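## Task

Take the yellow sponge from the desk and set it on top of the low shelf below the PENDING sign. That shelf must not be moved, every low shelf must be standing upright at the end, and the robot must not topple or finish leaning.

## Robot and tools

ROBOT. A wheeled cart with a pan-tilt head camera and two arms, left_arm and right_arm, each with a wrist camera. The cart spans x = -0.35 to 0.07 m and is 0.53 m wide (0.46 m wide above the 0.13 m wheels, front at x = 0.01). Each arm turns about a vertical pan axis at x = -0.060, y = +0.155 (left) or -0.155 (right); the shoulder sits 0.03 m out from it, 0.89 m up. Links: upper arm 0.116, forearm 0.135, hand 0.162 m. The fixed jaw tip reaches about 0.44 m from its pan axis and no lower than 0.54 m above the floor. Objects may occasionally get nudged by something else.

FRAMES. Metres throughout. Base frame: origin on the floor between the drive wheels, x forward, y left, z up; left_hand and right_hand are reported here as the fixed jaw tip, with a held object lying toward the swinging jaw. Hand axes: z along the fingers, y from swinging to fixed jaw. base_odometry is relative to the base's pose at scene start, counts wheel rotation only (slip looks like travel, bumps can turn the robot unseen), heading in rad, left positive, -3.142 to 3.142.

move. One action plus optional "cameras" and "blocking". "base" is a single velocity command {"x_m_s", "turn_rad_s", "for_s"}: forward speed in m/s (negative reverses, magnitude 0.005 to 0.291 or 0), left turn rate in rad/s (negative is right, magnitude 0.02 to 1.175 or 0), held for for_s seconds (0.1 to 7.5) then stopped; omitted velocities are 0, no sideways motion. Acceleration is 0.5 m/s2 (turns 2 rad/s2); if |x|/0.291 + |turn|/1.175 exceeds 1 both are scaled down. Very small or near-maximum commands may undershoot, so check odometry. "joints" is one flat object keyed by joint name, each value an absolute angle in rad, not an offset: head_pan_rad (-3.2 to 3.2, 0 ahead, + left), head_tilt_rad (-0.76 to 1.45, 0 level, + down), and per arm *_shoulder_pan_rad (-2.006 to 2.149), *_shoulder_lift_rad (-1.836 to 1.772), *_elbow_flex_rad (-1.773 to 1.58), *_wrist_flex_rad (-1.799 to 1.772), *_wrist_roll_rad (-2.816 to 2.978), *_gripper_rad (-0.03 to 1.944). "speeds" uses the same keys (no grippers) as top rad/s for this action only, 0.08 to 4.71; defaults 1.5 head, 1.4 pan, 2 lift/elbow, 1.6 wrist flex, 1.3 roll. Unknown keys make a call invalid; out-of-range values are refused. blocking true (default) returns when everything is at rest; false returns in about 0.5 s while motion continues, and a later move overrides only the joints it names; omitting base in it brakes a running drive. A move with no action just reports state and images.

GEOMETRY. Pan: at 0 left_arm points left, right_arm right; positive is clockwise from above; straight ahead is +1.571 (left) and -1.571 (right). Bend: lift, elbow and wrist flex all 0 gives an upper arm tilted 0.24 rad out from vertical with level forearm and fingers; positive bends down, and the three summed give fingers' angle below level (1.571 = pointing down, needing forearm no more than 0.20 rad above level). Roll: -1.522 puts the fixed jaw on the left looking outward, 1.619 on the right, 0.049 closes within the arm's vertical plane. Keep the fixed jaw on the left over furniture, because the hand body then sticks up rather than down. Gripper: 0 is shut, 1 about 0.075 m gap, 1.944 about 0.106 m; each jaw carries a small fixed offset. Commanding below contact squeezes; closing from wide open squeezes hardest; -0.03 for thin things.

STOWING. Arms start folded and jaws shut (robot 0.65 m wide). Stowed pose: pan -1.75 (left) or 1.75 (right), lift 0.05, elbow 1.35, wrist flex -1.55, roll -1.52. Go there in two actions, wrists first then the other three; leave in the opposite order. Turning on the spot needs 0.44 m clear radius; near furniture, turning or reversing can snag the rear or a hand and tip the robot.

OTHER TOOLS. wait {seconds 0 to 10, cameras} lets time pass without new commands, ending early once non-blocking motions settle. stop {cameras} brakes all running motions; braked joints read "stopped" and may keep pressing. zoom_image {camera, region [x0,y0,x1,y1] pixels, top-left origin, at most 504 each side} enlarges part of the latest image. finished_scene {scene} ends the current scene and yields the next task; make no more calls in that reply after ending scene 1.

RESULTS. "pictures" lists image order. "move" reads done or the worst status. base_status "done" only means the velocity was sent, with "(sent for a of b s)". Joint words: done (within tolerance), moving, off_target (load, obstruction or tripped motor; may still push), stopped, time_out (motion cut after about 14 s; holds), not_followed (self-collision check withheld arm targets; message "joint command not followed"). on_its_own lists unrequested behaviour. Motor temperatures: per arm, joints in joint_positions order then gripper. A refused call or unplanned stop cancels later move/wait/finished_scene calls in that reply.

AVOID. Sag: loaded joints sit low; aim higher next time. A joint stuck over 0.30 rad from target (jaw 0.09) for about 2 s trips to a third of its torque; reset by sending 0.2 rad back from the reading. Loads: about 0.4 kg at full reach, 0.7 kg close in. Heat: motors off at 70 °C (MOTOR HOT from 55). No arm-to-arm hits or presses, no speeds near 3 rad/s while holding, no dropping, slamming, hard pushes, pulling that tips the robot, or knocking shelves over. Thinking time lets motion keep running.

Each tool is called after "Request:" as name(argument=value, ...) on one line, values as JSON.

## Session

Request:
move(joints={"head_pan_rad":0,"head_tilt_rad":0.3}, speeds={"head_tilt_rad":3}, cameras=["head_camera"])

Request:
move(joints={"head_pan_rad":-0.8,"head_tilt_rad":0.15}, speeds={"head_pan_rad":3}, cameras=["head_camera"])

Request:
move(joints={"head_pan_rad":-1.6}, speeds={"head_pan_rad":3}, cameras=["head_camera"])

Request:
move(joints={"head_pan_rad":-2.4}, speeds={"head_pan_rad":3}, cameras=["head_camera"])

Request:
move(joints={"head_pan_rad":-3.15}, speeds={"head_pan_rad":3}, cameras=["head_camera"])

Request:
move(joints={"head_pan_rad":2.4}, speeds={"head_pan_rad":4}, cameras=["head_camera"])

Request:
move(joints={"head_pan_rad":1.6}, speeds={"head_pan_rad":3}, cameras=["head_camera"])

Request:
move(joints={"head_pan_rad":0.8}, speeds={"head_pan_rad":3}, cameras=["head_camera"])

Scene clock: 0.77 s.
Motor temperatures (°C): left_arm=[29 30 29 30 30 28] | right_arm=[29 27 26 27 29 27]
move: done
base_odometry: x=+0.000 y=+0.000 heading=+0.000
base_status: not commanded
joint_positions: head_pan_rad=+0.000 head_tilt_rad=+0.292 left_arm_shoulder_pan_rad=+0.002 left_arm_shoulder_lift_rad=-1.688 left_arm_elbow_flex_rad=+1.459 left_arm_wrist_flex_rad=+0.984 left_arm_wrist_roll_rad=-0.001 left_arm_gripper_rad=+0.000 right_arm_shoulder_pan_rad=+0.004 right_arm_shoulder_lift_rad=-1.732 right_arm_elbow_flex_rad=+1.485 right_arm_wrist_flex_rad=+1.015 right_arm_wrist_roll_rad=+0.000 right_arm_gripper_rad=+0.000
joint_status: all done
left_hand: x=-0.0597 y=+0.3120 z=+0.8286 quat_wxyz=(+0.397, -0.918, +0.023, +0.009) (m; base frame)
right_hand: x=-0.0607 y=-0.3093 z=+0.8243 quat_wxyz=(+0.009, +0.024, +0.920, -0.391) (m; base frame)
pictures: head_camera
Images, in order (width x height): head_camera 644x476.

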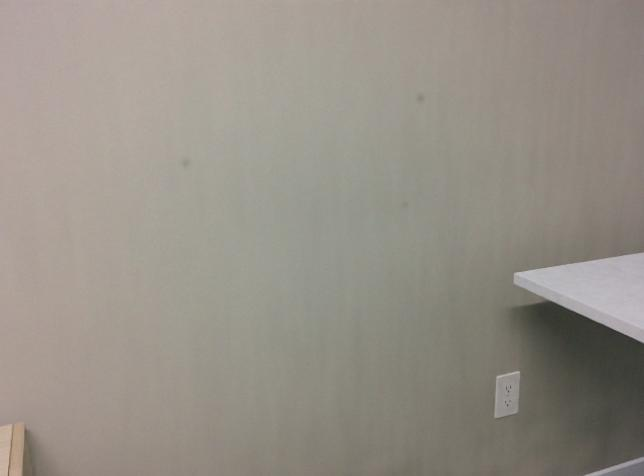

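Scene clock: 1.70 s.
move: done
base_odometry: x=+0.000 y=+0.000 heading=+0.000
base_status: not commanded
joint_positions: head_pan_rad=-0.790 head_tilt_rad=+0.161 left_arm_shoulder_pan_rad=+0.002 left_arm_shoulder_lift_rad=-1.688 left_arm_elbow_flex_rad=+1.459 left_arm_wrist_flex_rad=+0.984 left_arm_wrist_roll_rad=-0.001 left_arm_gripper_rad=+0.000 right_arm_shoulder_pan_rad=+0.004 right_arm_shoulder_lift_rad=-1.732 right_arm_elbow_flex_rad=+1.485 right_arm_wrist_flex_rad=+1.015 right_arm_wrist_roll_rad=+0.000 right_arm_gripper_rad=+0.000
joint_status: all done
left_hand: x=-0.0597 y=+0.3120 z=+0.8286 quat_wxyz=(+0.397, -0.918, +0.023, +0.009) (m; base frame)
right_hand: x=-0.0607 y=-0.3093 z=+0.8243 quat_wxyz=(+0.009, +0.024, +0.920, -0.391) (m; base frame)
pictures: head_camera
Images, in order (width x height): head_camera 644x476.

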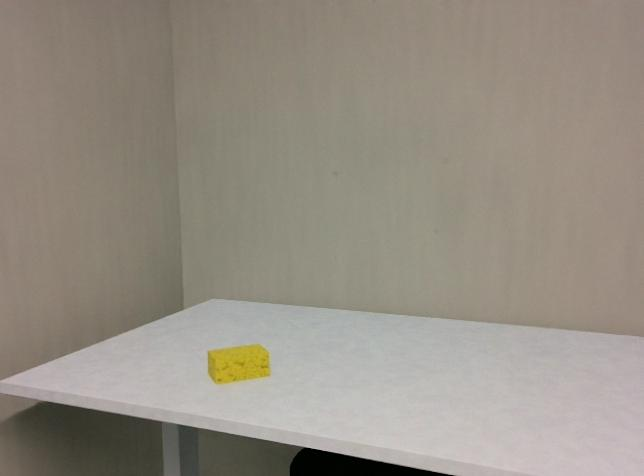

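Scene clock: 2.63 s.
move: done
base_odometry: x=+0.000 y=+0.000 heading=+0.000
base_status: not commanded
joint_positions: head_pan_rad=-1.591 head_tilt_rad=+0.161 left_arm_shoulder_pan_rad=+0.002 left_arm_shoulder_lift_rad=-1.688 left_arm_elbow_flex_rad=+1.459 left_arm_wrist_flex_rad=+0.984 left_arm_wrist_roll_rad=-0.001 left_arm_gripper_rad=+0.000 right_arm_shoulder_pan_rad=+0.004 right_arm_shoulder_lift_rad=-1.732 right_arm_elbow_flex_rad=+1.485 right_arm_wrist_flex_rad=+1.015 right_arm_wrist_roll_rad=+0.000 right_arm_gripper_rad=+0.000
joint_status: all done
left_hand: x=-0.0597 y=+0.3120 z=+0.8286 quat_wxyz=(+0.397, -0.918, +0.023, +0.009) (m; base frame)
right_hand: x=-0.0607 y=-0.3093 z=+0.8243 quat_wxyz=(+0.009, +0.024, +0.920, -0.391) (m; base frame)
pictures: head_camera
Images, in order (width x height): head_camera 644x476.

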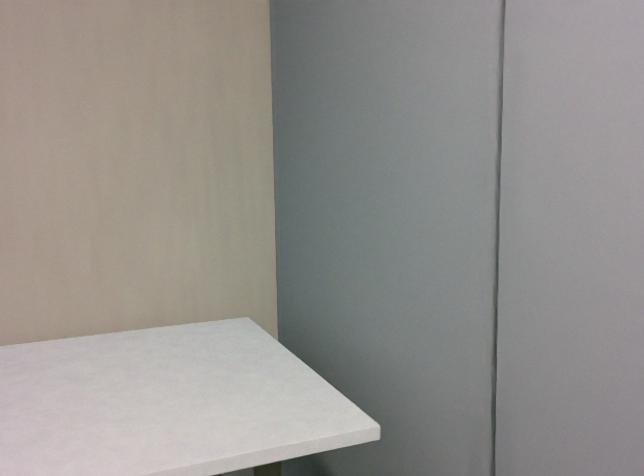

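Scene clock: 3.57 s.
move: done
base_odometry: x=+0.000 y=+0.000 heading=+0.000
base_status: not commanded
joint_positions: head_pan_rad=-2.392 head_tilt_rad=+0.161 left_arm_shoulder_pan_rad=+0.002 left_arm_shoulder_lift_rad=-1.688 left_arm_elbow_flex_rad=+1.459 left_arm_wrist_flex_rad=+0.984 left_arm_wrist_roll_rad=-0.001 left_arm_gripper_rad=+0.000 right_arm_shoulder_pan_rad=+0.004 right_arm_shoulder_lift_rad=-1.732 right_arm_elbow_flex_rad=+1.485 right_arm_wrist_flex_rad=+1.015 right_arm_wrist_roll_rad=+0.000 right_arm_gripper_rad=+0.000
joint_status: all done
left_hand: x=-0.0597 y=+0.3120 z=+0.8286 quat_wxyz=(+0.397, -0.918, +0.023, +0.009) (m; base frame)
right_hand: x=-0.0607 y=-0.3093 z=+0.8243 quat_wxyz=(+0.009, +0.024, +0.920, -0.391) (m; base frame)
pictures: head_camera
Images, in order (width x height): head_camera 644x476.

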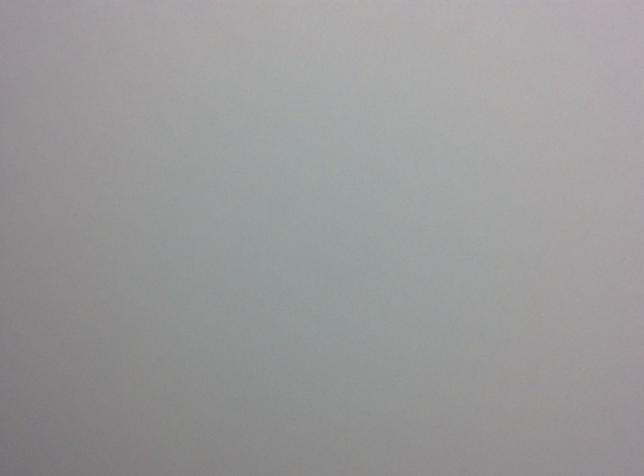

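Scene clock: 4.50 s.
move: done
base_odometry: x=+0.000 y=+0.000 heading=+0.000
base_status: not commanded
joint_positions: head_pan_rad=-3.140 head_tilt_rad=+0.161 left_arm_shoulder_pan_rad=+0.002 left_arm_shoulder_lift_rad=-1.688 left_arm_elbow_flex_rad=+1.459 left_arm_wrist_flex_rad=+0.984 left_arm_wrist_roll_rad=-0.001 left_arm_gripper_rad=+0.000 right_arm_shoulder_pan_rad=+0.004 right_arm_shoulder_lift_rad=-1.732 right_arm_elbow_flex_rad=+1.485 right_arm_wrist_flex_rad=+1.015 right_arm_wrist_roll_rad=+0.000 right_arm_gripper_rad=+0.000
joint_status: all done
left_hand: x=-0.0597 y=+0.3120 z=+0.8286 quat_wxyz=(+0.397, -0.918, +0.023, +0.009) (m; base frame)
right_hand: x=-0.0607 y=-0.3093 z=+0.8243 quat_wxyz=(+0.009, +0.024, +0.920, -0.391) (m; base frame)
pictures: head_camera
Images, in order (width x height): head_camera 644x476.

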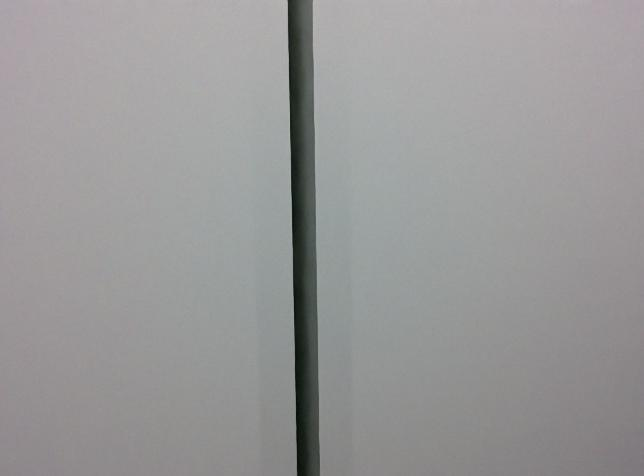

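Scene clock: 6.60 s.
move: done
base_odometry: x=+0.000 y=+0.000 heading=+0.000
base_status: not commanded
joint_positions: head_pan_rad=+2.390 head_tilt_rad=+0.161 left_arm_shoulder_pan_rad=+0.002 left_arm_shoulder_lift_rad=-1.688 left_arm_elbow_flex_rad=+1.459 left_arm_wrist_flex_rad=+0.984 left_arm_wrist_roll_rad=-0.001 left_arm_gripper_rad=+0.000 right_arm_shoulder_pan_rad=+0.004 right_arm_shoulder_lift_rad=-1.732 right_arm_elbow_flex_rad=+1.485 right_arm_wrist_flex_rad=+1.015 right_arm_wrist_roll_rad=+0.000 right_arm_gripper_rad=+0.000
joint_status: all done
left_hand: x=-0.0597 y=+0.3120 z=+0.8286 quat_wxyz=(+0.397, -0.918, +0.023, +0.009) (m; base frame)
right_hand: x=-0.0607 y=-0.3093 z=+0.8243 quat_wxyz=(+0.009, +0.024, +0.920, -0.391) (m; base frame)
pictures: head_camera
Images, in order (width x height): head_camera 644x476.

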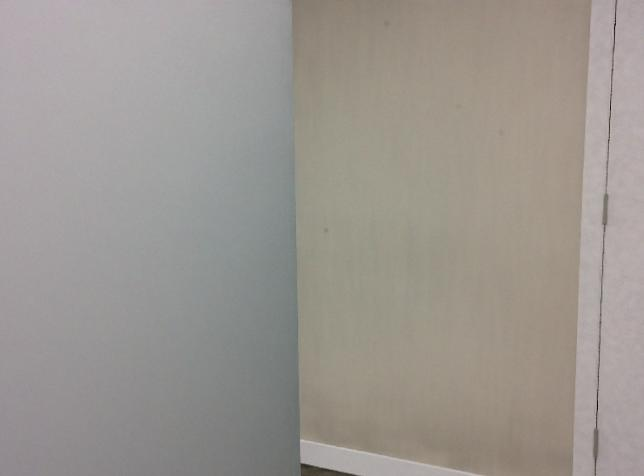

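Scene clock: 7.53 s.
move: done
base_odometry: x=+0.000 y=+0.000 heading=+0.000
base_status: not commanded
joint_positions: head_pan_rad=+1.609 head_tilt_rad=+0.161 left_arm_shoulder_pan_rad=+0.002 left_arm_shoulder_lift_rad=-1.688 left_arm_elbow_flex_rad=+1.459 left_arm_wrist_flex_rad=+0.984 left_arm_wrist_roll_rad=-0.001 left_arm_gripper_rad=+0.000 right_arm_shoulder_pan_rad=+0.004 right_arm_shoulder_lift_rad=-1.732 right_arm_elbow_flex_rad=+1.485 right_arm_wrist_flex_rad=+1.015 right_arm_wrist_roll_rad=+0.000 right_arm_gripper_rad=+0.000
joint_status: all done
left_hand: x=-0.0597 y=+0.3120 z=+0.8286 quat_wxyz=(+0.397, -0.918, +0.023, +0.009) (m; base frame)
right_hand: x=-0.0607 y=-0.3093 z=+0.8243 quat_wxyz=(+0.009, +0.024, +0.920, -0.391) (m; base frame)
pictures: head_camera
Images, in order (width x height): head_camera 644x476.

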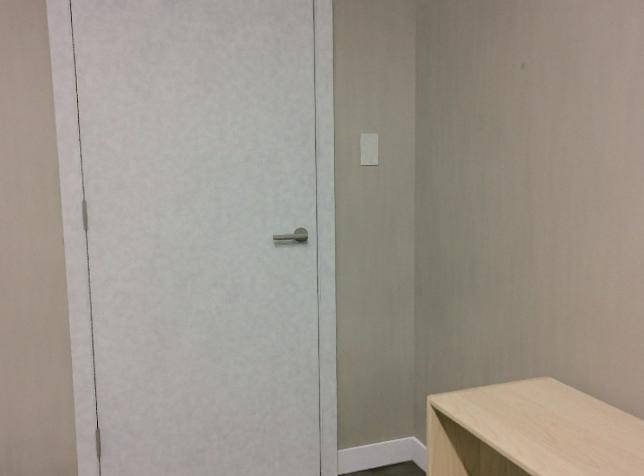

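Scene clock: 8.47 s.
move: done
base_odometry: x=+0.000 y=+0.000 heading=+0.000
base_status: not commanded
joint_positions: head_pan_rad=+0.810 head_tilt_rad=+0.161 left_arm_shoulder_pan_rad=+0.002 left_arm_shoulder_lift_rad=-1.688 left_arm_elbow_flex_rad=+1.459 left_arm_wrist_flex_rad=+0.984 left_arm_wrist_roll_rad=-0.001 left_arm_gripper_rad=+0.000 right_arm_shoulder_pan_rad=+0.004 right_arm_shoulder_lift_rad=-1.732 right_arm_elbow_flex_rad=+1.485 right_arm_wrist_flex_rad=+1.015 right_arm_wrist_roll_rad=+0.000 right_arm_gripper_rad=+0.000
joint_status: all done
left_hand: x=-0.0597 y=+0.3120 z=+0.8286 quat_wxyz=(+0.397, -0.918, +0.023, +0.009) (m; base frame)
right_hand: x=-0.0607 y=-0.3093 z=+0.8243 quat_wxyz=(+0.009, +0.024, +0.920, -0.391) (m; base frame)
pictures: head_camera
Images, in order (width x height): head_camera 644x476.

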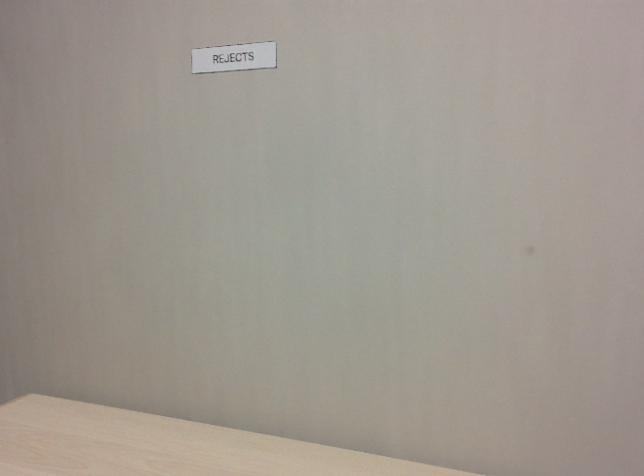

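Request:
move(base={"turn_rad_s":-0.5,"for_s":0.4})

Request:
move(base={"x_m_s":0.27,"for_s":2.67})

Request:
move(base={"turn_rad_s":-0.8,"for_s":1.25}, joints={"head_pan_rad":0.0,"head_tilt_rad":0.75}, cameras=["head_camera"])

Scene clock: 51.87 s.
move: done
base_odometry: x=+0.000 y=+0.000 heading=-0.198
base_status: done (sent for 0.4 of 0.4 s)
joint_positions: head_pan_rad=+0.810 head_tilt_rad=+0.161 left_arm_shoulder_pan_rad=+0.002 left_arm_shoulder_lift_rad=-1.688 left_arm_elbow_flex_rad=+1.459 left_arm_wrist_flex_rad=+0.984 left_arm_wrist_roll_rad=-0.001 left_arm_gripper_rad=+0.000 right_arm_shoulder_pan_rad=+0.003 right_arm_shoulder_lift_rad=-1.732 right_arm_elbow_flex_rad=+1.485 right_arm_wrist_flex_rad=+1.015 right_arm_wrist_roll_rad=+0.000 right_arm_gripper_rad=+0.000
joint_status: not commanded
left_hand: x=-0.0597 y=+0.3120 z=+0.8286 quat_wxyz=(+0.397, -0.918, +0.023, +0.009) (m; base frame)
right_hand: x=-0.0604 y=-0.3093 z=+0.8243 quat_wxyz=(+0.009, +0.024, +0.920, -0.391) (m; base frame)
pictures: none

Scene clock: 55.80 s.
move: done
base_odometry: x=+0.706 y=-0.144 heading=-0.202
base_status: done (sent for 2.67 of 2.67 s)
joint_positions: head_pan_rad=+0.810 head_tilt_rad=+0.161 left_arm_shoulder_pan_rad=-0.004 left_arm_shoulder_lift_rad=-1.688 left_arm_elbow_flex_rad=+1.459 left_arm_wrist_flex_rad=+0.984 left_arm_wrist_roll_rad=-0.001 left_arm_gripper_rad=+0.000 right_arm_shoulder_pan_rad=+0.003 right_arm_shoulder_lift_rad=-1.732 right_arm_elbow_flex_rad=+1.485 right_arm_wrist_flex_rad=+1.015 right_arm_wrist_roll_rad=+0.000 right_arm_gripper_rad=+0.000
joint_status: not commanded
left_hand: x=-0.0607 y=+0.3120 z=+0.8286 quat_wxyz=(+0.397, -0.918, +0.021, +0.011) (m; base frame)
right_hand: x=-0.0604 y=-0.3093 z=+0.8243 quat_wxyz=(+0.009, +0.024, +0.920, -0.391) (m; base frame)
pictures: none

Scene clock: 57.80 s.
move: done
base_odometry: x=+0.705 y=-0.144 heading=-1.213
base_status: done (sent for 1.27 of 1.27 s)
joint_positions: head_pan_rad=+0.009 head_tilt_rad=+0.744 left_arm_shoulder_pan_rad=+0.003 left_arm_shoulder_lift_rad=-1.688 left_arm_elbow_flex_rad=+1.459 left_arm_wrist_flex_rad=+0.984 left_arm_wrist_roll_rad=-0.001 left_arm_gripper_rad=+0.000 right_arm_shoulder_pan_rad=+0.003 right_arm_shoulder_lift_rad=-1.732 right_arm_elbow_flex_rad=+1.485 right_arm_wrist_flex_rad=+1.015 right_arm_wrist_roll_rad=+0.000 right_arm_gripper_rad=+0.000
joint_status: all done
left_hand: x=-0.0595 y=+0.3120 z=+0.8286 quat_wxyz=(+0.397, -0.918, +0.024, +0.009) (m; base frame)
right_hand: x=-0.0604 y=-0.3093 z=+0.8243 quat_wxyz=(+0.009, +0.024, +0.920, -0.391) (m; base frame)
pictures: head_camera
Images, in order (width x height): head_camera 644x476.

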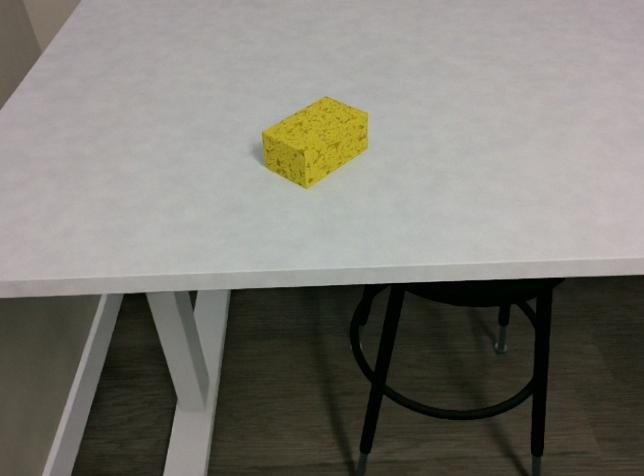

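Request:
move(base={"turn_rad_s":0.7,"for_s":0.6})

Request:
move(base={"x_m_s":0.2,"for_s":1.09})

Request:
move(base={"turn_rad_s":-0.7,"for_s":0.6}, joints={"left_arm_shoulder_pan_rad":1.2,"left_arm_shoulder_lift_rad":-0.1,"left_arm_elbow_flex_rad":-0.2,"left_arm_wrist_flex_rad":0.85,"left_arm_wrist_roll_rad":-1.8,"left_arm_gripper_rad":1.75,"head_tilt_rad":0.9})

Request:
move(joints={"left_arm_shoulder_pan_rad":1.95,"left_arm_shoulder_lift_rad":0.25,"left_arm_elbow_flex_rad":-0.5,"left_arm_wrist_flex_rad":0.85}, cameras=["head_camera","left_wrist_camera"])

Scene clock: 94.83 s.
move: done
base_odometry: x=+0.706 y=-0.144 heading=-0.794
base_status: done (sent for 0.6 of 0.6 s)
joint_positions: head_pan_rad=+0.009 head_tilt_rad=+0.744 left_arm_shoulder_pan_rad=-0.003 left_arm_shoulder_lift_rad=-1.688 left_arm_elbow_flex_rad=+1.459 left_arm_wrist_flex_rad=+0.984 left_arm_wrist_roll_rad=-0.001 left_arm_gripper_rad=+0.000 right_arm_shoulder_pan_rad=-0.002 right_arm_shoulder_lift_rad=-1.732 right_arm_elbow_flex_rad=+1.485 right_arm_wrist_flex_rad=+1.015 right_arm_wrist_roll_rad=+0.000 right_arm_gripper_rad=+0.000
joint_status: not commanded
left_hand: x=-0.0604 y=+0.3120 z=+0.8286 quat_wxyz=(+0.397, -0.918, +0.021, +0.010) (m; base frame)
right_hand: x=-0.0597 y=-0.3093 z=+0.8243 quat_wxyz=(+0.010, +0.021, +0.920, -0.390) (m; base frame)
pictures: none

Scene clock: 97.00 s.
move: done
base_odometry: x=+0.860 y=-0.301 heading=-0.791
base_status: done (sent for 1.1 of 1.1 s)
joint_positions: head_pan_rad=+0.009 head_tilt_rad=+0.744 left_arm_shoulder_pan_rad=-0.001 left_arm_shoulder_lift_rad=-1.688 left_arm_elbow_flex_rad=+1.459 left_arm_wrist_flex_rad=+0.984 left_arm_wrist_roll_rad=-0.001 left_arm_gripper_rad=+0.000 right_arm_shoulder_pan_rad=+0.001 right_arm_shoulder_lift_rad=-1.732 right_arm_elbow_flex_rad=+1.485 right_arm_wrist_flex_rad=+1.015 right_arm_wrist_roll_rad=+0.000 right_arm_gripper_rad=+0.000
joint_status: not commanded
left_hand: x=-0.0602 y=+0.3120 z=+0.8286 quat_wxyz=(+0.397, -0.918, +0.022, +0.010) (m; base frame)
right_hand: x=-0.0602 y=-0.3093 z=+0.8243 quat_wxyz=(+0.009, +0.023, +0.920, -0.391) (m; base frame)
pictures: none

Scene clock: 99.17 s.
move: done
base_odometry: x=+0.860 y=-0.300 heading=-1.212
base_status: done (sent for 0.6 of 0.6 s)
joint_positions: head_pan_rad=+0.009 head_tilt_rad=+0.894 left_arm_shoulder_pan_rad=+1.194 left_arm_shoulder_lift_rad=-0.098 left_arm_elbow_flex_rad=-0.162 left_arm_wrist_flex_rad=+0.863 left_arm_wrist_roll_rad=-1.796 left_arm_gripper_rad=+1.743 right_arm_shoulder_pan_rad=+0.004 right_arm_shoulder_lift_rad=-1.732 right_arm_elbow_flex_rad=+1.485 right_arm_wrist_flex_rad=+1.015 right_arm_wrist_roll_rad=+0.000 right_arm_gripper_rad=+0.000
joint_status: all done
left_hand: x=+0.2251 y=+0.2760 z=+0.9590 quat_wxyz=(+0.441, -0.046, +0.884, +0.149) (m; base frame)
right_hand: x=-0.0607 y=-0.3093 z=+0.8243 quat_wxyz=(+0.009, +0.024, +0.920, -0.391) (m; base frame)
pictures: none

Scene clock: 100.47 s.
move: done
base_odometry: x=+0.860 y=-0.300 heading=-1.212
base_status: not commanded
joint_positions: head_pan_rad=+0.009 head_tilt_rad=+0.894 left_arm_shoulder_pan_rad=+1.942 left_arm_shoulder_lift_rad=+0.260 left_arm_elbow_flex_rad=-0.463 left_arm_wrist_flex_rad=+0.863 left_arm_wrist_roll_rad=-1.805 left_arm_gripper_rad=+1.743 right_arm_shoulder_pan_rad=+0.004 right_arm_shoulder_lift_rad=-1.732 right_arm_elbow_flex_rad=+1.485 right_arm_wrist_flex_rad=+1.015 right_arm_wrist_roll_rad=+0.000 right_arm_gripper_rad=+0.000
joint_status: all done
left_hand: x=+0.2647 y=+0.0366 z=+0.9311 quat_wxyz=(+0.440, +0.288, +0.850, -0.020) (m; base frame)
right_hand: x=-0.0607 y=-0.3093 z=+0.8243 quat_wxyz=(+0.009, +0.024, +0.920, -0.391) (m; base frame)
pictures: head_camera, left_wrist_camera
Images, in order (width x height): head_camera 644x476, left_wrist_camera 644x476.

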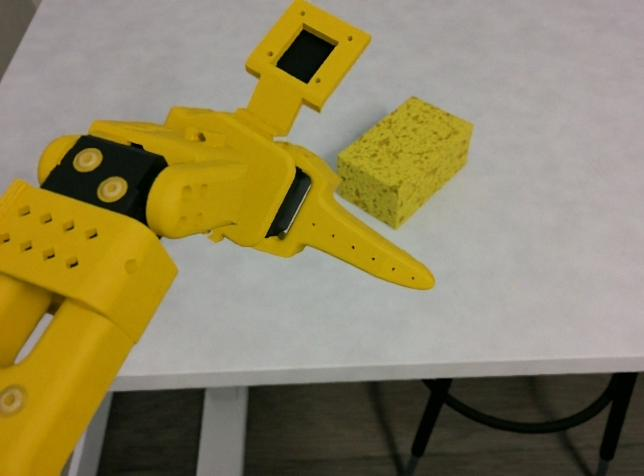

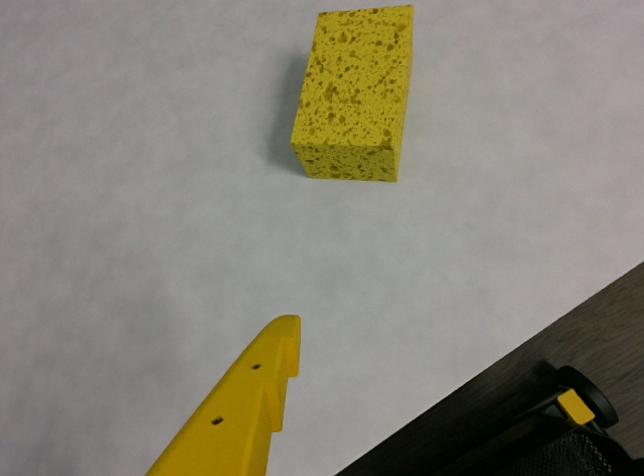

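Request:
move(base={"x_m_s":0.15,"for_s":0.8}, joints={"left_arm_shoulder_pan_rad":2.0})

Request:
move(joints={"left_arm_shoulder_lift_rad":0.62,"left_arm_elbow_flex_rad":-0.8,"left_arm_wrist_flex_rad":0.68}, cameras=["left_wrist_camera"])

Scene clock: 113.27 s.
move: done
base_odometry: x=+0.902 y=-0.413 heading=-1.215
base_status: done (sent for 0.8 of 0.8 s)
joint_positions: head_pan_rad=+0.009 head_tilt_rad=+0.894 left_arm_shoulder_pan_rad=+1.993 left_arm_shoulder_lift_rad=+0.260 left_arm_elbow_flex_rad=-0.463 left_arm_wrist_flex_rad=+0.863 left_arm_wrist_roll_rad=-1.805 left_arm_gripper_rad=+1.743 right_arm_shoulder_pan_rad=+0.001 right_arm_shoulder_lift_rad=-1.732 right_arm_elbow_flex_rad=+1.485 right_arm_wrist_flex_rad=+1.015 right_arm_wrist_roll_rad=+0.000 right_arm_gripper_rad=+0.000
joint_status: all done
left_hand: x=+0.2583 y=+0.0203 z=+0.9311 quat_wxyz=(+0.439, +0.310, +0.843, -0.031) (m; base frame)
right_hand: x=-0.0602 y=-0.3093 z=+0.8243 quat_wxyz=(+0.009, +0.023, +0.920, -0.391) (m; base frame)
pictures: none

Scene clock: 114.33 s.
move: done
base_odometry: x=+0.902 y=-0.413 heading=-1.215
base_status: not commanded
joint_positions: head_pan_rad=+0.009 head_tilt_rad=+0.894 left_arm_shoulder_pan_rad=+1.993 left_arm_shoulder_lift_rad=+0.636 left_arm_elbow_flex_rad=-0.762 left_arm_wrist_flex_rad=+0.694 left_arm_wrist_roll_rad=-1.805 left_arm_gripper_rad=+1.743 right_arm_shoulder_pan_rad=+0.001 right_arm_shoulder_lift_rad=-1.732 right_arm_elbow_flex_rad=+1.485 right_arm_wrist_flex_rad=+1.015 right_arm_wrist_roll_rad=+0.000 right_arm_gripper_rad=+0.000
joint_status: all done
left_hand: x=+0.2983 y=+0.0023 z=+0.9055 quat_wxyz=(+0.480, +0.303, +0.823, -0.033) (m; base frame)
right_hand: x=-0.0602 y=-0.3093 z=+0.8243 quat_wxyz=(+0.009, +0.023, +0.920, -0.391) (m; base frame)
pictures: left_wrist_camera
Images, in order (width x height): left_wrist_camera 644x476.

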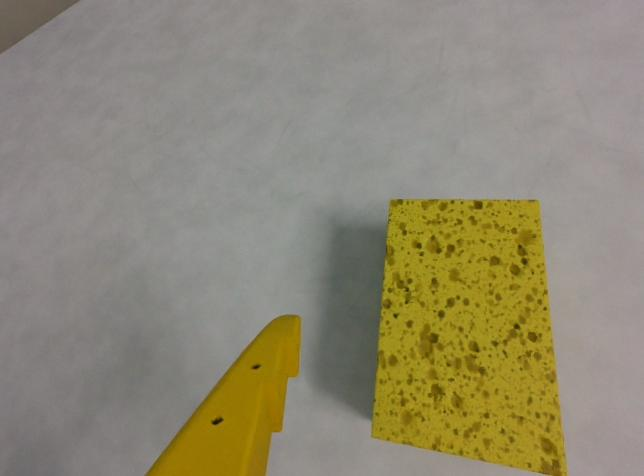

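Request:
move(joints={"left_arm_shoulder_pan_rad":2.04})

Request:
move(joints={"left_arm_shoulder_lift_rad":0.92,"left_arm_elbow_flex_rad":-0.67,"left_arm_wrist_flex_rad":0.40}, speeds={"left_arm_shoulder_lift_rad":0.4,"left_arm_elbow_flex_rad":0.2,"left_arm_wrist_flex_rad":0.4}, cameras=["left_wrist_camera","head_camera"])

Scene clock: 153.63 s.
move: done
base_odometry: x=+0.902 y=-0.413 heading=-1.215
base_status: not commanded
joint_positions: head_pan_rad=+0.009 head_tilt_rad=+0.894 left_arm_shoulder_pan_rad=+2.040 left_arm_shoulder_lift_rad=+0.636 left_arm_elbow_flex_rad=-0.763 left_arm_wrist_flex_rad=+0.694 left_arm_wrist_roll_rad=-1.805 left_arm_gripper_rad=+1.743 right_arm_shoulder_pan_rad=+0.001 right_arm_shoulder_lift_rad=-1.732 right_arm_elbow_flex_rad=+1.485 right_arm_wrist_flex_rad=+1.015 right_arm_wrist_roll_rad=+0.000 right_arm_gripper_rad=+0.000
joint_status: all done
left_hand: x=+0.2907 y=-0.0146 z=+0.9059 quat_wxyz=(+0.479, +0.322, +0.815, -0.045) (m; base frame)
right_hand: x=-0.0602 y=-0.3093 z=+0.8243 quat_wxyz=(+0.009, +0.023, +0.920, -0.391) (m; base frame)
pictures: none

Scene clock: 154.87 s.
move: done
base_odometry: x=+0.902 y=-0.413 heading=-1.215
base_status: not commanded
joint_positions: head_pan_rad=+0.009 head_tilt_rad=+0.894 left_arm_shoulder_pan_rad=+2.040 left_arm_shoulder_lift_rad=+0.915 left_arm_elbow_flex_rad=-0.667 left_arm_wrist_flex_rad=+0.402 left_arm_wrist_roll_rad=-1.805 left_arm_gripper_rad=+1.743 right_arm_shoulder_pan_rad=+0.000 right_arm_shoulder_lift_rad=-1.732 right_arm_elbow_flex_rad=+1.485 right_arm_wrist_flex_rad=+1.015 right_arm_wrist_roll_rad=+0.000 right_arm_gripper_rad=+0.000
joint_status: all done
left_hand: x=+0.2980 y=-0.0183 z=+0.8168 quat_wxyz=(+0.442, +0.329, +0.833, -0.041) (m; base frame)
right_hand: x=-0.0599 y=-0.3093 z=+0.8243 quat_wxyz=(+0.010, +0.022, +0.920, -0.391) (m; base frame)
pictures: head_camera, left_wrist_camera
Images, in order (width x height): head_camera 644x476, left_wrist_camera 644x476.

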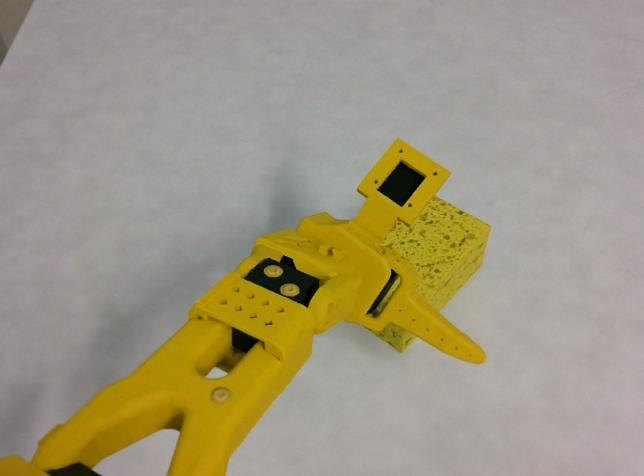

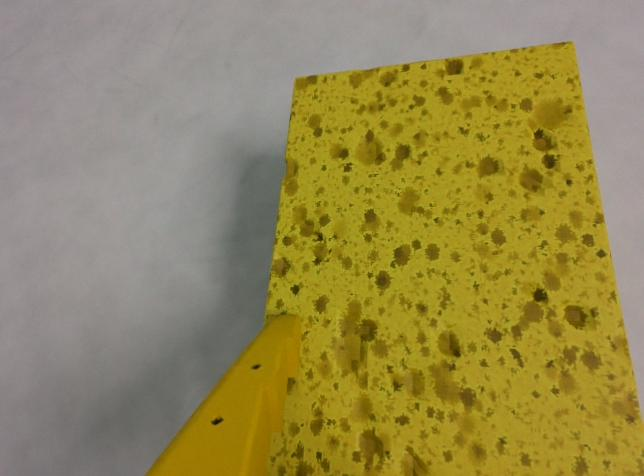

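Request:
move(joints={"left_arm_shoulder_lift_rad":0.78}, speeds={"left_arm_shoulder_lift_rad":0.8})

Request:
move(joints={"left_arm_shoulder_pan_rad":1.99})

Request:
move(joints={"left_arm_shoulder_lift_rad":0.945}, speeds={"left_arm_shoulder_lift_rad":0.4}, cameras=["left_wrist_camera","head_camera"])

Scene clock: 169.70 s.
move: done
base_odometry: x=+0.902 y=-0.413 heading=-1.215
base_status: not commanded
joint_positions: head_pan_rad=+0.009 head_tilt_rad=+0.894 left_arm_shoulder_pan_rad=+2.040 left_arm_shoulder_lift_rad=+0.850 left_arm_elbow_flex_rad=-0.665 left_arm_wrist_flex_rad=+0.413 left_arm_wrist_roll_rad=-1.805 left_arm_gripper_rad=+1.743 right_arm_shoulder_pan_rad=+0.000 right_arm_shoulder_lift_rad=-1.732 right_arm_elbow_flex_rad=+1.485 right_arm_wrist_flex_rad=+1.015 right_arm_wrist_roll_rad=+0.000 right_arm_gripper_rad=+0.000
joint_status: all done
left_hand: x=+0.3008 y=-0.0197 z=+0.8387 quat_wxyz=(+0.465, +0.325, +0.822, -0.044) (m; base frame)
right_hand: x=-0.0599 y=-0.3093 z=+0.8243 quat_wxyz=(+0.010, +0.022, +0.920, -0.391) (m; base frame)
pictures: none

Scene clock: 170.67 s.
move: done
base_odometry: x=+0.902 y=-0.413 heading=-1.215
base_status: not commanded
joint_positions: head_pan_rad=+0.009 head_tilt_rad=+0.894 left_arm_shoulder_pan_rad=+1.988 left_arm_shoulder_lift_rad=+0.850 left_arm_elbow_flex_rad=-0.665 left_arm_wrist_flex_rad=+0.413 left_arm_wrist_roll_rad=-1.805 left_arm_gripper_rad=+1.743 right_arm_shoulder_pan_rad=+0.000 right_arm_shoulder_lift_rad=-1.732 right_arm_elbow_flex_rad=+1.485 right_arm_wrist_flex_rad=+1.015 right_arm_wrist_roll_rad=+0.000 right_arm_gripper_rad=+0.000
joint_status: all done
left_hand: x=+0.3094 y=-0.0006 z=+0.8387 quat_wxyz=(+0.466, +0.303, +0.830, -0.031) (m; base frame)
right_hand: x=-0.0599 y=-0.3093 z=+0.8243 quat_wxyz=(+0.010, +0.022, +0.920, -0.391) (m; base frame)
pictures: none

Scene clock: 171.57 s.
move: done
base_odometry: x=+0.902 y=-0.413 heading=-1.215
base_status: not commanded
joint_positions: head_pan_rad=+0.009 head_tilt_rad=+0.894 left_arm_shoulder_pan_rad=+1.988 left_arm_shoulder_lift_rad=+0.962 left_arm_elbow_flex_rad=-0.665 left_arm_wrist_flex_rad=+0.413 left_arm_wrist_roll_rad=-1.805 left_arm_gripper_rad=+1.743 right_arm_shoulder_pan_rad=+0.000 right_arm_shoulder_lift_rad=-1.732 right_arm_elbow_flex_rad=+1.485 right_arm_wrist_flex_rad=+1.015 right_arm_wrist_roll_rad=+0.000 right_arm_gripper_rad=+0.000
joint_status: all done
left_hand: x=+0.3016 y=+0.0028 z=+0.7977 quat_wxyz=(+0.416, +0.312, +0.854, -0.028) (m; base frame)
right_hand: x=-0.0599 y=-0.3093 z=+0.8243 quat_wxyz=(+0.010, +0.022, +0.920, -0.391) (m; base frame)
pictures: head_camera, left_wrist_camera
Images, in order (width x height): head_camera 644x476, left_wrist_camera 644x476.

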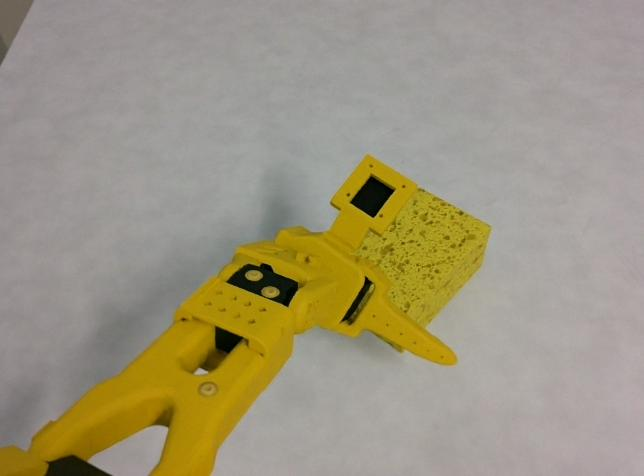

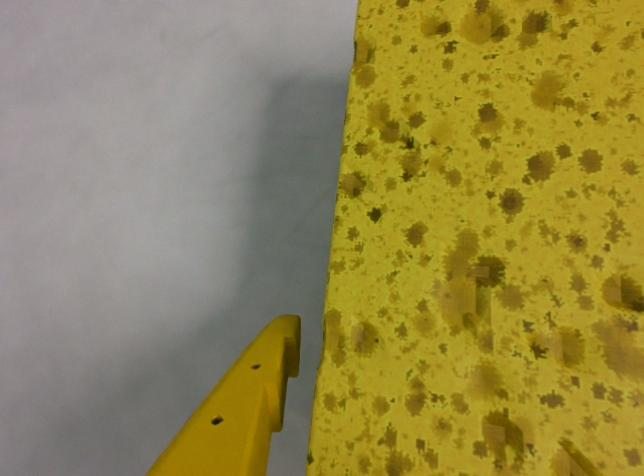

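Request:
move(joints={"left_arm_gripper_rad":0.6})

Request:
move(joints={"left_arm_gripper_rad":0.82,"left_arm_shoulder_lift_rad":0.4}, speeds={"left_arm_shoulder_lift_rad":0.7}, cameras=["left_wrist_camera","head_camera"])

Scene clock: 179.33 s.
move: off_target
base_odometry: x=+0.902 y=-0.413 heading=-1.215
base_status: not commanded
joint_positions: head_pan_rad=+0.009 head_tilt_rad=+0.894 left_arm_shoulder_pan_rad=+1.996 left_arm_shoulder_lift_rad=+0.962 left_arm_elbow_flex_rad=-0.665 left_arm_wrist_flex_rad=+0.410 left_arm_wrist_roll_rad=-1.796 left_arm_gripper_rad=+0.897 right_arm_shoulder_pan_rad=+0.000 right_arm_shoulder_lift_rad=-1.732 right_arm_elbow_flex_rad=+1.485 right_arm_wrist_flex_rad=+1.015 right_arm_wrist_roll_rad=+0.000 right_arm_gripper_rad=+0.000
joint_status: left_arm_gripper_rad off_target (ended at +0.897, target +0.600)
left_hand: x=+0.3007 y=-0.0001 z=+0.7980 quat_wxyz=(+0.417, +0.311, +0.853, -0.032) (m; base frame)
right_hand: x=-0.0599 y=-0.3093 z=+0.8243 quat_wxyz=(+0.010, +0.022, +0.920, -0.391) (m; base frame)
pictures: none

Scene clock: 180.70 s.
move: off_target
base_odometry: x=+0.902 y=-0.413 heading=-1.215
base_status: not commanded
joint_positions: head_pan_rad=+0.009 head_tilt_rad=+0.894 left_arm_shoulder_pan_rad=+1.987 left_arm_shoulder_lift_rad=+0.468 left_arm_elbow_flex_rad=-0.662 left_arm_wrist_flex_rad=+0.410 left_arm_wrist_roll_rad=-1.805 left_arm_gripper_rad=+0.908 right_arm_shoulder_pan_rad=+0.000 right_arm_shoulder_lift_rad=-1.732 right_arm_elbow_flex_rad=+1.485 right_arm_wrist_flex_rad=+1.015 right_arm_wrist_roll_rad=+0.000 right_arm_gripper_rad=+0.000
joint_status: left_arm_gripper_rad off_target (ended at +0.908, target +0.820); the others done
left_hand: x=+0.3042 y=+0.0024 z=+0.9804 quat_wxyz=(+0.625, +0.267, +0.732, -0.042) (m; base frame)
right_hand: x=-0.0599 y=-0.3093 z=+0.8243 quat_wxyz=(+0.010, +0.022, +0.920, -0.391) (m; base frame)
pictures: head_camera, left_wrist_camera
Images, in order (width x height): head_camera 644x476, left_wrist_camera 644x476.

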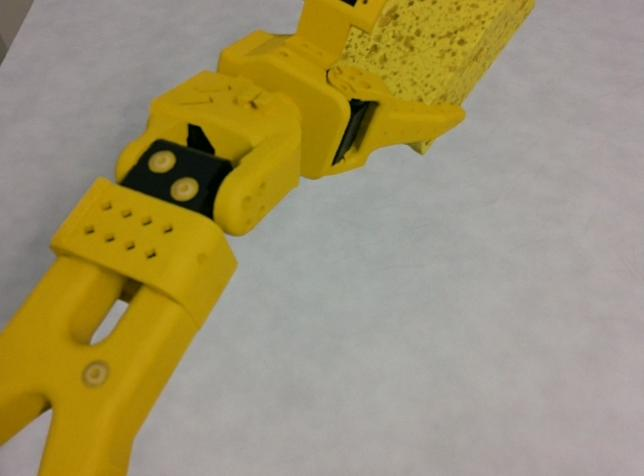

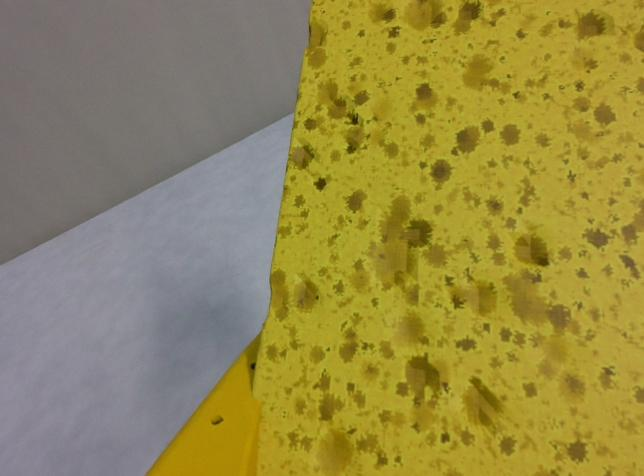

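Request:
move(base={"x_m_s":-0.2,"for_s":2.0}, joints={"left_arm_shoulder_lift_rad":-0.4,"left_arm_elbow_flex_rad":0.3,"left_arm_wrist_flex_rad":0.76,"left_arm_shoulder_pan_rad":1.7,"head_tilt_rad":0.6}, speeds={"left_arm_shoulder_lift_rad":0.9,"left_arm_elbow_flex_rad":1.0,"left_arm_wrist_flex_rad":0.4})

Request:
move(base={"turn_rad_s":-0.9,"for_s":2.67})

Request:
move(base={"x_m_s":0.28,"for_s":3.17}, joints={"head_tilt_rad":0.5}, cameras=["left_wrist_camera","head_camera"])

Scene clock: 201.60 s.
move: done
base_odometry: x=+0.761 y=-0.038 heading=-1.214
base_status: done (sent for 2 of 2 s)
joint_positions: head_pan_rad=+0.009 head_tilt_rad=+0.613 left_arm_shoulder_pan_rad=+1.706 left_arm_shoulder_lift_rad=-0.360 left_arm_elbow_flex_rad=+0.306 left_arm_wrist_flex_rad=+0.758 left_arm_wrist_roll_rad=-1.805 left_arm_gripper_rad=+0.908 right_arm_shoulder_pan_rad=-0.002 right_arm_shoulder_lift_rad=-1.732 right_arm_elbow_flex_rad=+1.485 right_arm_wrist_flex_rad=+1.015 right_arm_wrist_roll_rad=+0.000 right_arm_gripper_rad=+0.000
joint_status: all done
left_hand: x=+0.2135 y=+0.1254 z=+0.9193 quat_wxyz=(+0.419, +0.188, +0.888, +0.031) (m; base frame)
right_hand: x=-0.0597 y=-0.3093 z=+0.8243 quat_wxyz=(+0.010, +0.021, +0.920, -0.390) (m; base frame)
pictures: none

Scene clock: 205.20 s.
move: done
base_odometry: x=+0.761 y=-0.038 heading=+2.670
base_status: done (sent for 2.67 of 2.67 s)
joint_positions: head_pan_rad=+0.009 head_tilt_rad=+0.613 left_arm_shoulder_pan_rad=+1.704 left_arm_shoulder_lift_rad=-0.360 left_arm_elbow_flex_rad=+0.306 left_arm_wrist_flex_rad=+0.758 left_arm_wrist_roll_rad=-1.805 left_arm_gripper_rad=+0.910 right_arm_shoulder_pan_rad=+0.004 right_arm_shoulder_lift_rad=-1.732 right_arm_elbow_flex_rad=+1.485 right_arm_wrist_flex_rad=+1.015 right_arm_wrist_roll_rad=+0.000 right_arm_gripper_rad=+0.000
joint_status: not commanded
left_hand: x=+0.2136 y=+0.1258 z=+0.9193 quat_wxyz=(+0.419, +0.187, +0.888, +0.031) (m; base frame)
right_hand: x=-0.0607 y=-0.3093 z=+0.8243 quat_wxyz=(+0.009, +0.024, +0.920, -0.391) (m; base frame)
pictures: none

Scene clock: 209.67 s.
move: done
base_odometry: x=-0.029 y=+0.365 heading=+2.669
base_status: done (sent for 3.17 of 3.17 s)
joint_positions: head_pan_rad=+0.009 head_tilt_rad=+0.513 left_arm_shoulder_pan_rad=+1.706 left_arm_shoulder_lift_rad=-0.360 left_arm_elbow_flex_rad=+0.306 left_arm_wrist_flex_rad=+0.758 left_arm_wrist_roll_rad=-1.805 left_arm_gripper_rad=+0.910 right_arm_shoulder_pan_rad=+0.004 right_arm_shoulder_lift_rad=-1.732 right_arm_elbow_flex_rad=+1.485 right_arm_wrist_flex_rad=+1.015 right_arm_wrist_roll_rad=+0.000 right_arm_gripper_rad=+0.000
joint_status: all done
left_hand: x=+0.2135 y=+0.1254 z=+0.9193 quat_wxyz=(+0.419, +0.188, +0.888, +0.031) (m; base frame)
right_hand: x=-0.0607 y=-0.3093 z=+0.8243 quat_wxyz=(+0.009, +0.024, +0.920, -0.391) (m; base frame)
pictures: head_camera, left_wrist_camera
Images, in order (width x height): head_camera 644x476, left_wrist_camera 644x476.

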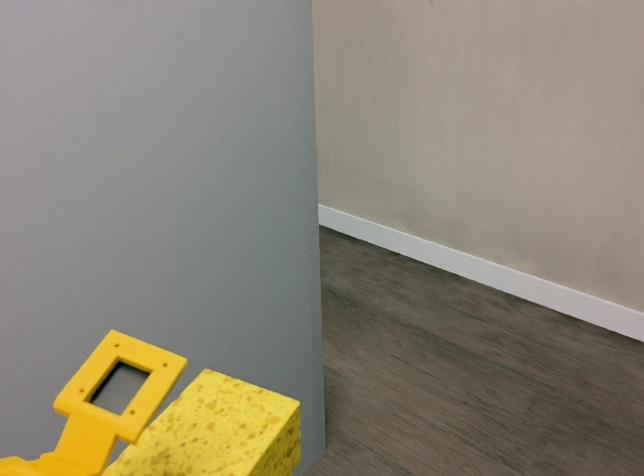

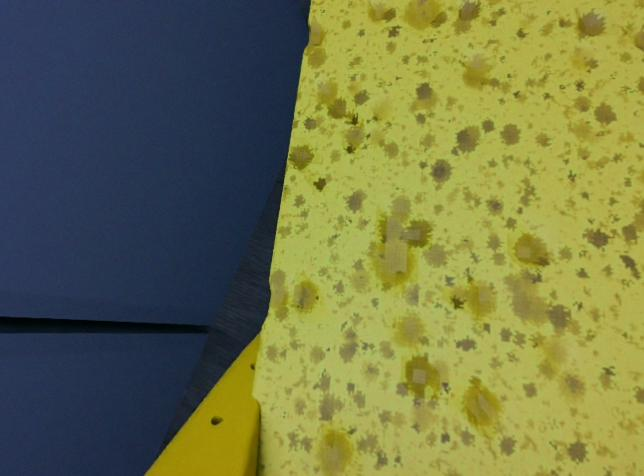

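Request:
move(base={"turn_rad_s":-0.9,"for_s":0.72})

Request:
move(base={"x_m_s":0.28,"for_s":4.86}, joints={"head_pan_rad":1.57,"head_tilt_rad":0.3}, cameras=["head_camera"])

Request:
move(base={"turn_rad_s":0.9,"for_s":1.74}, joints={"head_pan_rad":0,"head_tilt_rad":0.3}, cameras=["head_camera"])

Scene clock: 222.40 s.
move: done
base_odometry: x=-0.028 y=+0.364 heading=+2.011
base_status: done (sent for 0.73 of 0.73 s)
joint_positions: head_pan_rad=+0.009 head_tilt_rad=+0.513 left_arm_shoulder_pan_rad=+1.706 left_arm_shoulder_lift_rad=-0.360 left_arm_elbow_flex_rad=+0.306 left_arm_wrist_flex_rad=+0.758 left_arm_wrist_roll_rad=-1.805 left_arm_gripper_rad=+0.910 right_arm_shoulder_pan_rad=+0.003 right_arm_shoulder_lift_rad=-1.732 right_arm_elbow_flex_rad=+1.485 right_arm_wrist_flex_rad=+1.015 right_arm_wrist_roll_rad=+0.000 right_arm_gripper_rad=+0.000
joint_status: not commanded
left_hand: x=+0.2135 y=+0.1254 z=+0.9193 quat_wxyz=(+0.419, +0.188, +0.888, +0.031) (m; base frame)
right_hand: x=-0.0604 y=-0.3093 z=+0.8243 quat_wxyz=(+0.009, +0.024, +0.920, -0.391) (m; base frame)
pictures: none

Scene clock: 228.50 s.
move: done
base_odometry: x=-0.607 y=+1.597 heading=+2.008
base_status: done (sent for 4.87 of 4.87 s)
joint_positions: head_pan_rad=+1.560 head_tilt_rad=+0.312 left_arm_shoulder_pan_rad=+1.706 left_arm_shoulder_lift_rad=-0.360 left_arm_elbow_flex_rad=+0.306 left_arm_wrist_flex_rad=+0.758 left_arm_wrist_roll_rad=-1.805 left_arm_gripper_rad=+0.910 right_arm_shoulder_pan_rad=+0.004 right_arm_shoulder_lift_rad=-1.732 right_arm_elbow_flex_rad=+1.485 right_arm_wrist_flex_rad=+1.015 right_arm_wrist_roll_rad=+0.000 right_arm_gripper_rad=+0.000
joint_status: all done
left_hand: x=+0.2135 y=+0.1254 z=+0.9193 quat_wxyz=(+0.419, +0.188, +0.888, +0.031) (m; base frame)
right_hand: x=-0.0607 y=-0.3093 z=+0.8243 quat_wxyz=(+0.009, +0.024, +0.920, -0.391) (m; base frame)
pictures: head_camera
Images, in order (width x height): head_camera 644x476.

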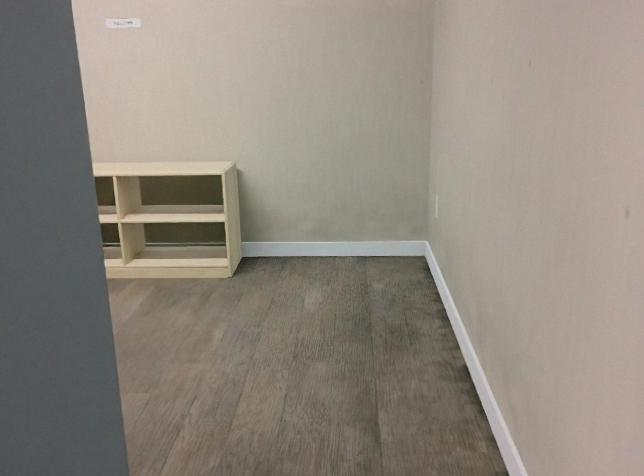

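Scene clock: 231.07 s.
move: done
base_odometry: x=-0.606 y=+1.596 heading=-2.714
base_status: done (sent for 1.73 of 1.73 s)
joint_positions: head_pan_rad=+0.009 head_tilt_rad=+0.312 left_arm_shoulder_pan_rad=+1.695 left_arm_shoulder_lift_rad=-0.360 left_arm_elbow_flex_rad=+0.306 left_arm_wrist_flex_rad=+0.758 left_arm_wrist_roll_rad=-1.805 left_arm_gripper_rad=+0.910 right_arm_shoulder_pan_rad=-0.004 right_arm_shoulder_lift_rad=-1.732 right_arm_elbow_flex_rad=+1.485 right_arm_wrist_flex_rad=+1.015 right_arm_wrist_roll_rad=+0.000 right_arm_gripper_rad=+0.000
joint_status: all done
left_hand: x=+0.2138 y=+0.1283 z=+0.9193 quat_wxyz=(+0.419, +0.183, +0.889, +0.033) (m; base frame)
right_hand: x=-0.0595 y=-0.3093 z=+0.8243 quat_wxyz=(+0.010, +0.021, +0.920, -0.390) (m; base frame)
pictures: head_camera
Images, in order (width x height): head_camera 644x476.

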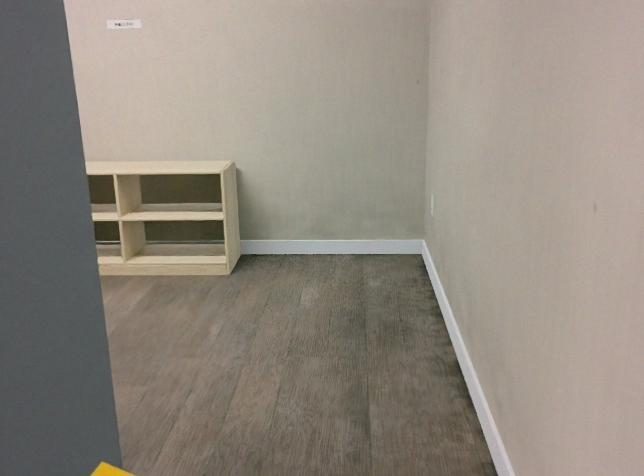

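Request:
zoom_image(camera="head_camera", region=[96, 10, 156, 40])

Scaled by 8.400.

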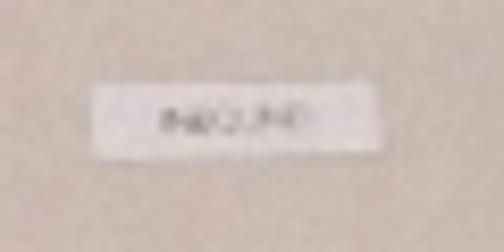

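Request:
move(base={"x_m_s":0.28,"for_s":5.4}, joints={"head_pan_rad":1.2,"head_tilt_rad":0.25}, cameras=["head_camera"])

Request:
move(joints={"head_pan_rad":0.5}, cameras=["head_camera"])

Scene clock: 249.43 s.
move: done
base_odometry: x=-1.981 y=+0.968 heading=-2.712
base_status: done (sent for 5.4 of 5.4 s)
joint_positions: head_pan_rad=+1.189 head_tilt_rad=+0.261 left_arm_shoulder_pan_rad=+1.697 left_arm_shoulder_lift_rad=-0.360 left_arm_elbow_flex_rad=+0.306 left_arm_wrist_flex_rad=+0.758 left_arm_wrist_roll_rad=-1.805 left_arm_gripper_rad=+0.910 right_arm_shoulder_pan_rad=+0.004 right_arm_shoulder_lift_rad=-1.732 right_arm_elbow_flex_rad=+1.485 right_arm_wrist_flex_rad=+1.015 right_arm_wrist_roll_rad=+0.000 right_arm_gripper_rad=+0.000
joint_status: all done
left_hand: x=+0.2138 y=+0.1279 z=+0.9193 quat_wxyz=(+0.419, +0.184, +0.889, +0.033) (m; base frame)
right_hand: x=-0.0607 y=-0.3093 z=+0.8243 quat_wxyz=(+0.009, +0.024, +0.920, -0.391) (m; base frame)
pictures: head_camera
Images, in order (width x height): head_camera 644x476.

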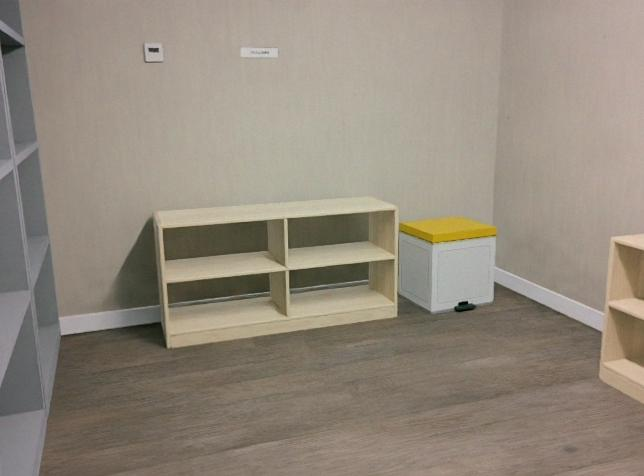

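Scene clock: 250.70 s.
move: done
base_odometry: x=-1.981 y=+0.968 heading=-2.712
base_status: not commanded
joint_positions: head_pan_rad=+0.509 head_tilt_rad=+0.261 left_arm_shoulder_pan_rad=+1.697 left_arm_shoulder_lift_rad=-0.360 left_arm_elbow_flex_rad=+0.306 left_arm_wrist_flex_rad=+0.758 left_arm_wrist_roll_rad=-1.805 left_arm_gripper_rad=+0.910 right_arm_shoulder_pan_rad=+0.004 right_arm_shoulder_lift_rad=-1.732 right_arm_elbow_flex_rad=+1.485 right_arm_wrist_flex_rad=+1.015 right_arm_wrist_roll_rad=+0.000 right_arm_gripper_rad=+0.000
joint_status: all done
left_hand: x=+0.2138 y=+0.1279 z=+0.9193 quat_wxyz=(+0.419, +0.184, +0.889, +0.033) (m; base frame)
right_hand: x=-0.0607 y=-0.3093 z=+0.8243 quat_wxyz=(+0.009, +0.024, +0.920, -0.391) (m; base frame)
pictures: head_camera
Images, in order (width x height): head_camera 644x476.

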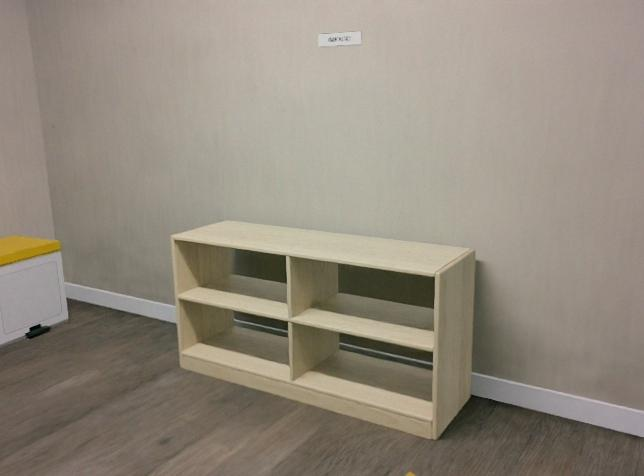

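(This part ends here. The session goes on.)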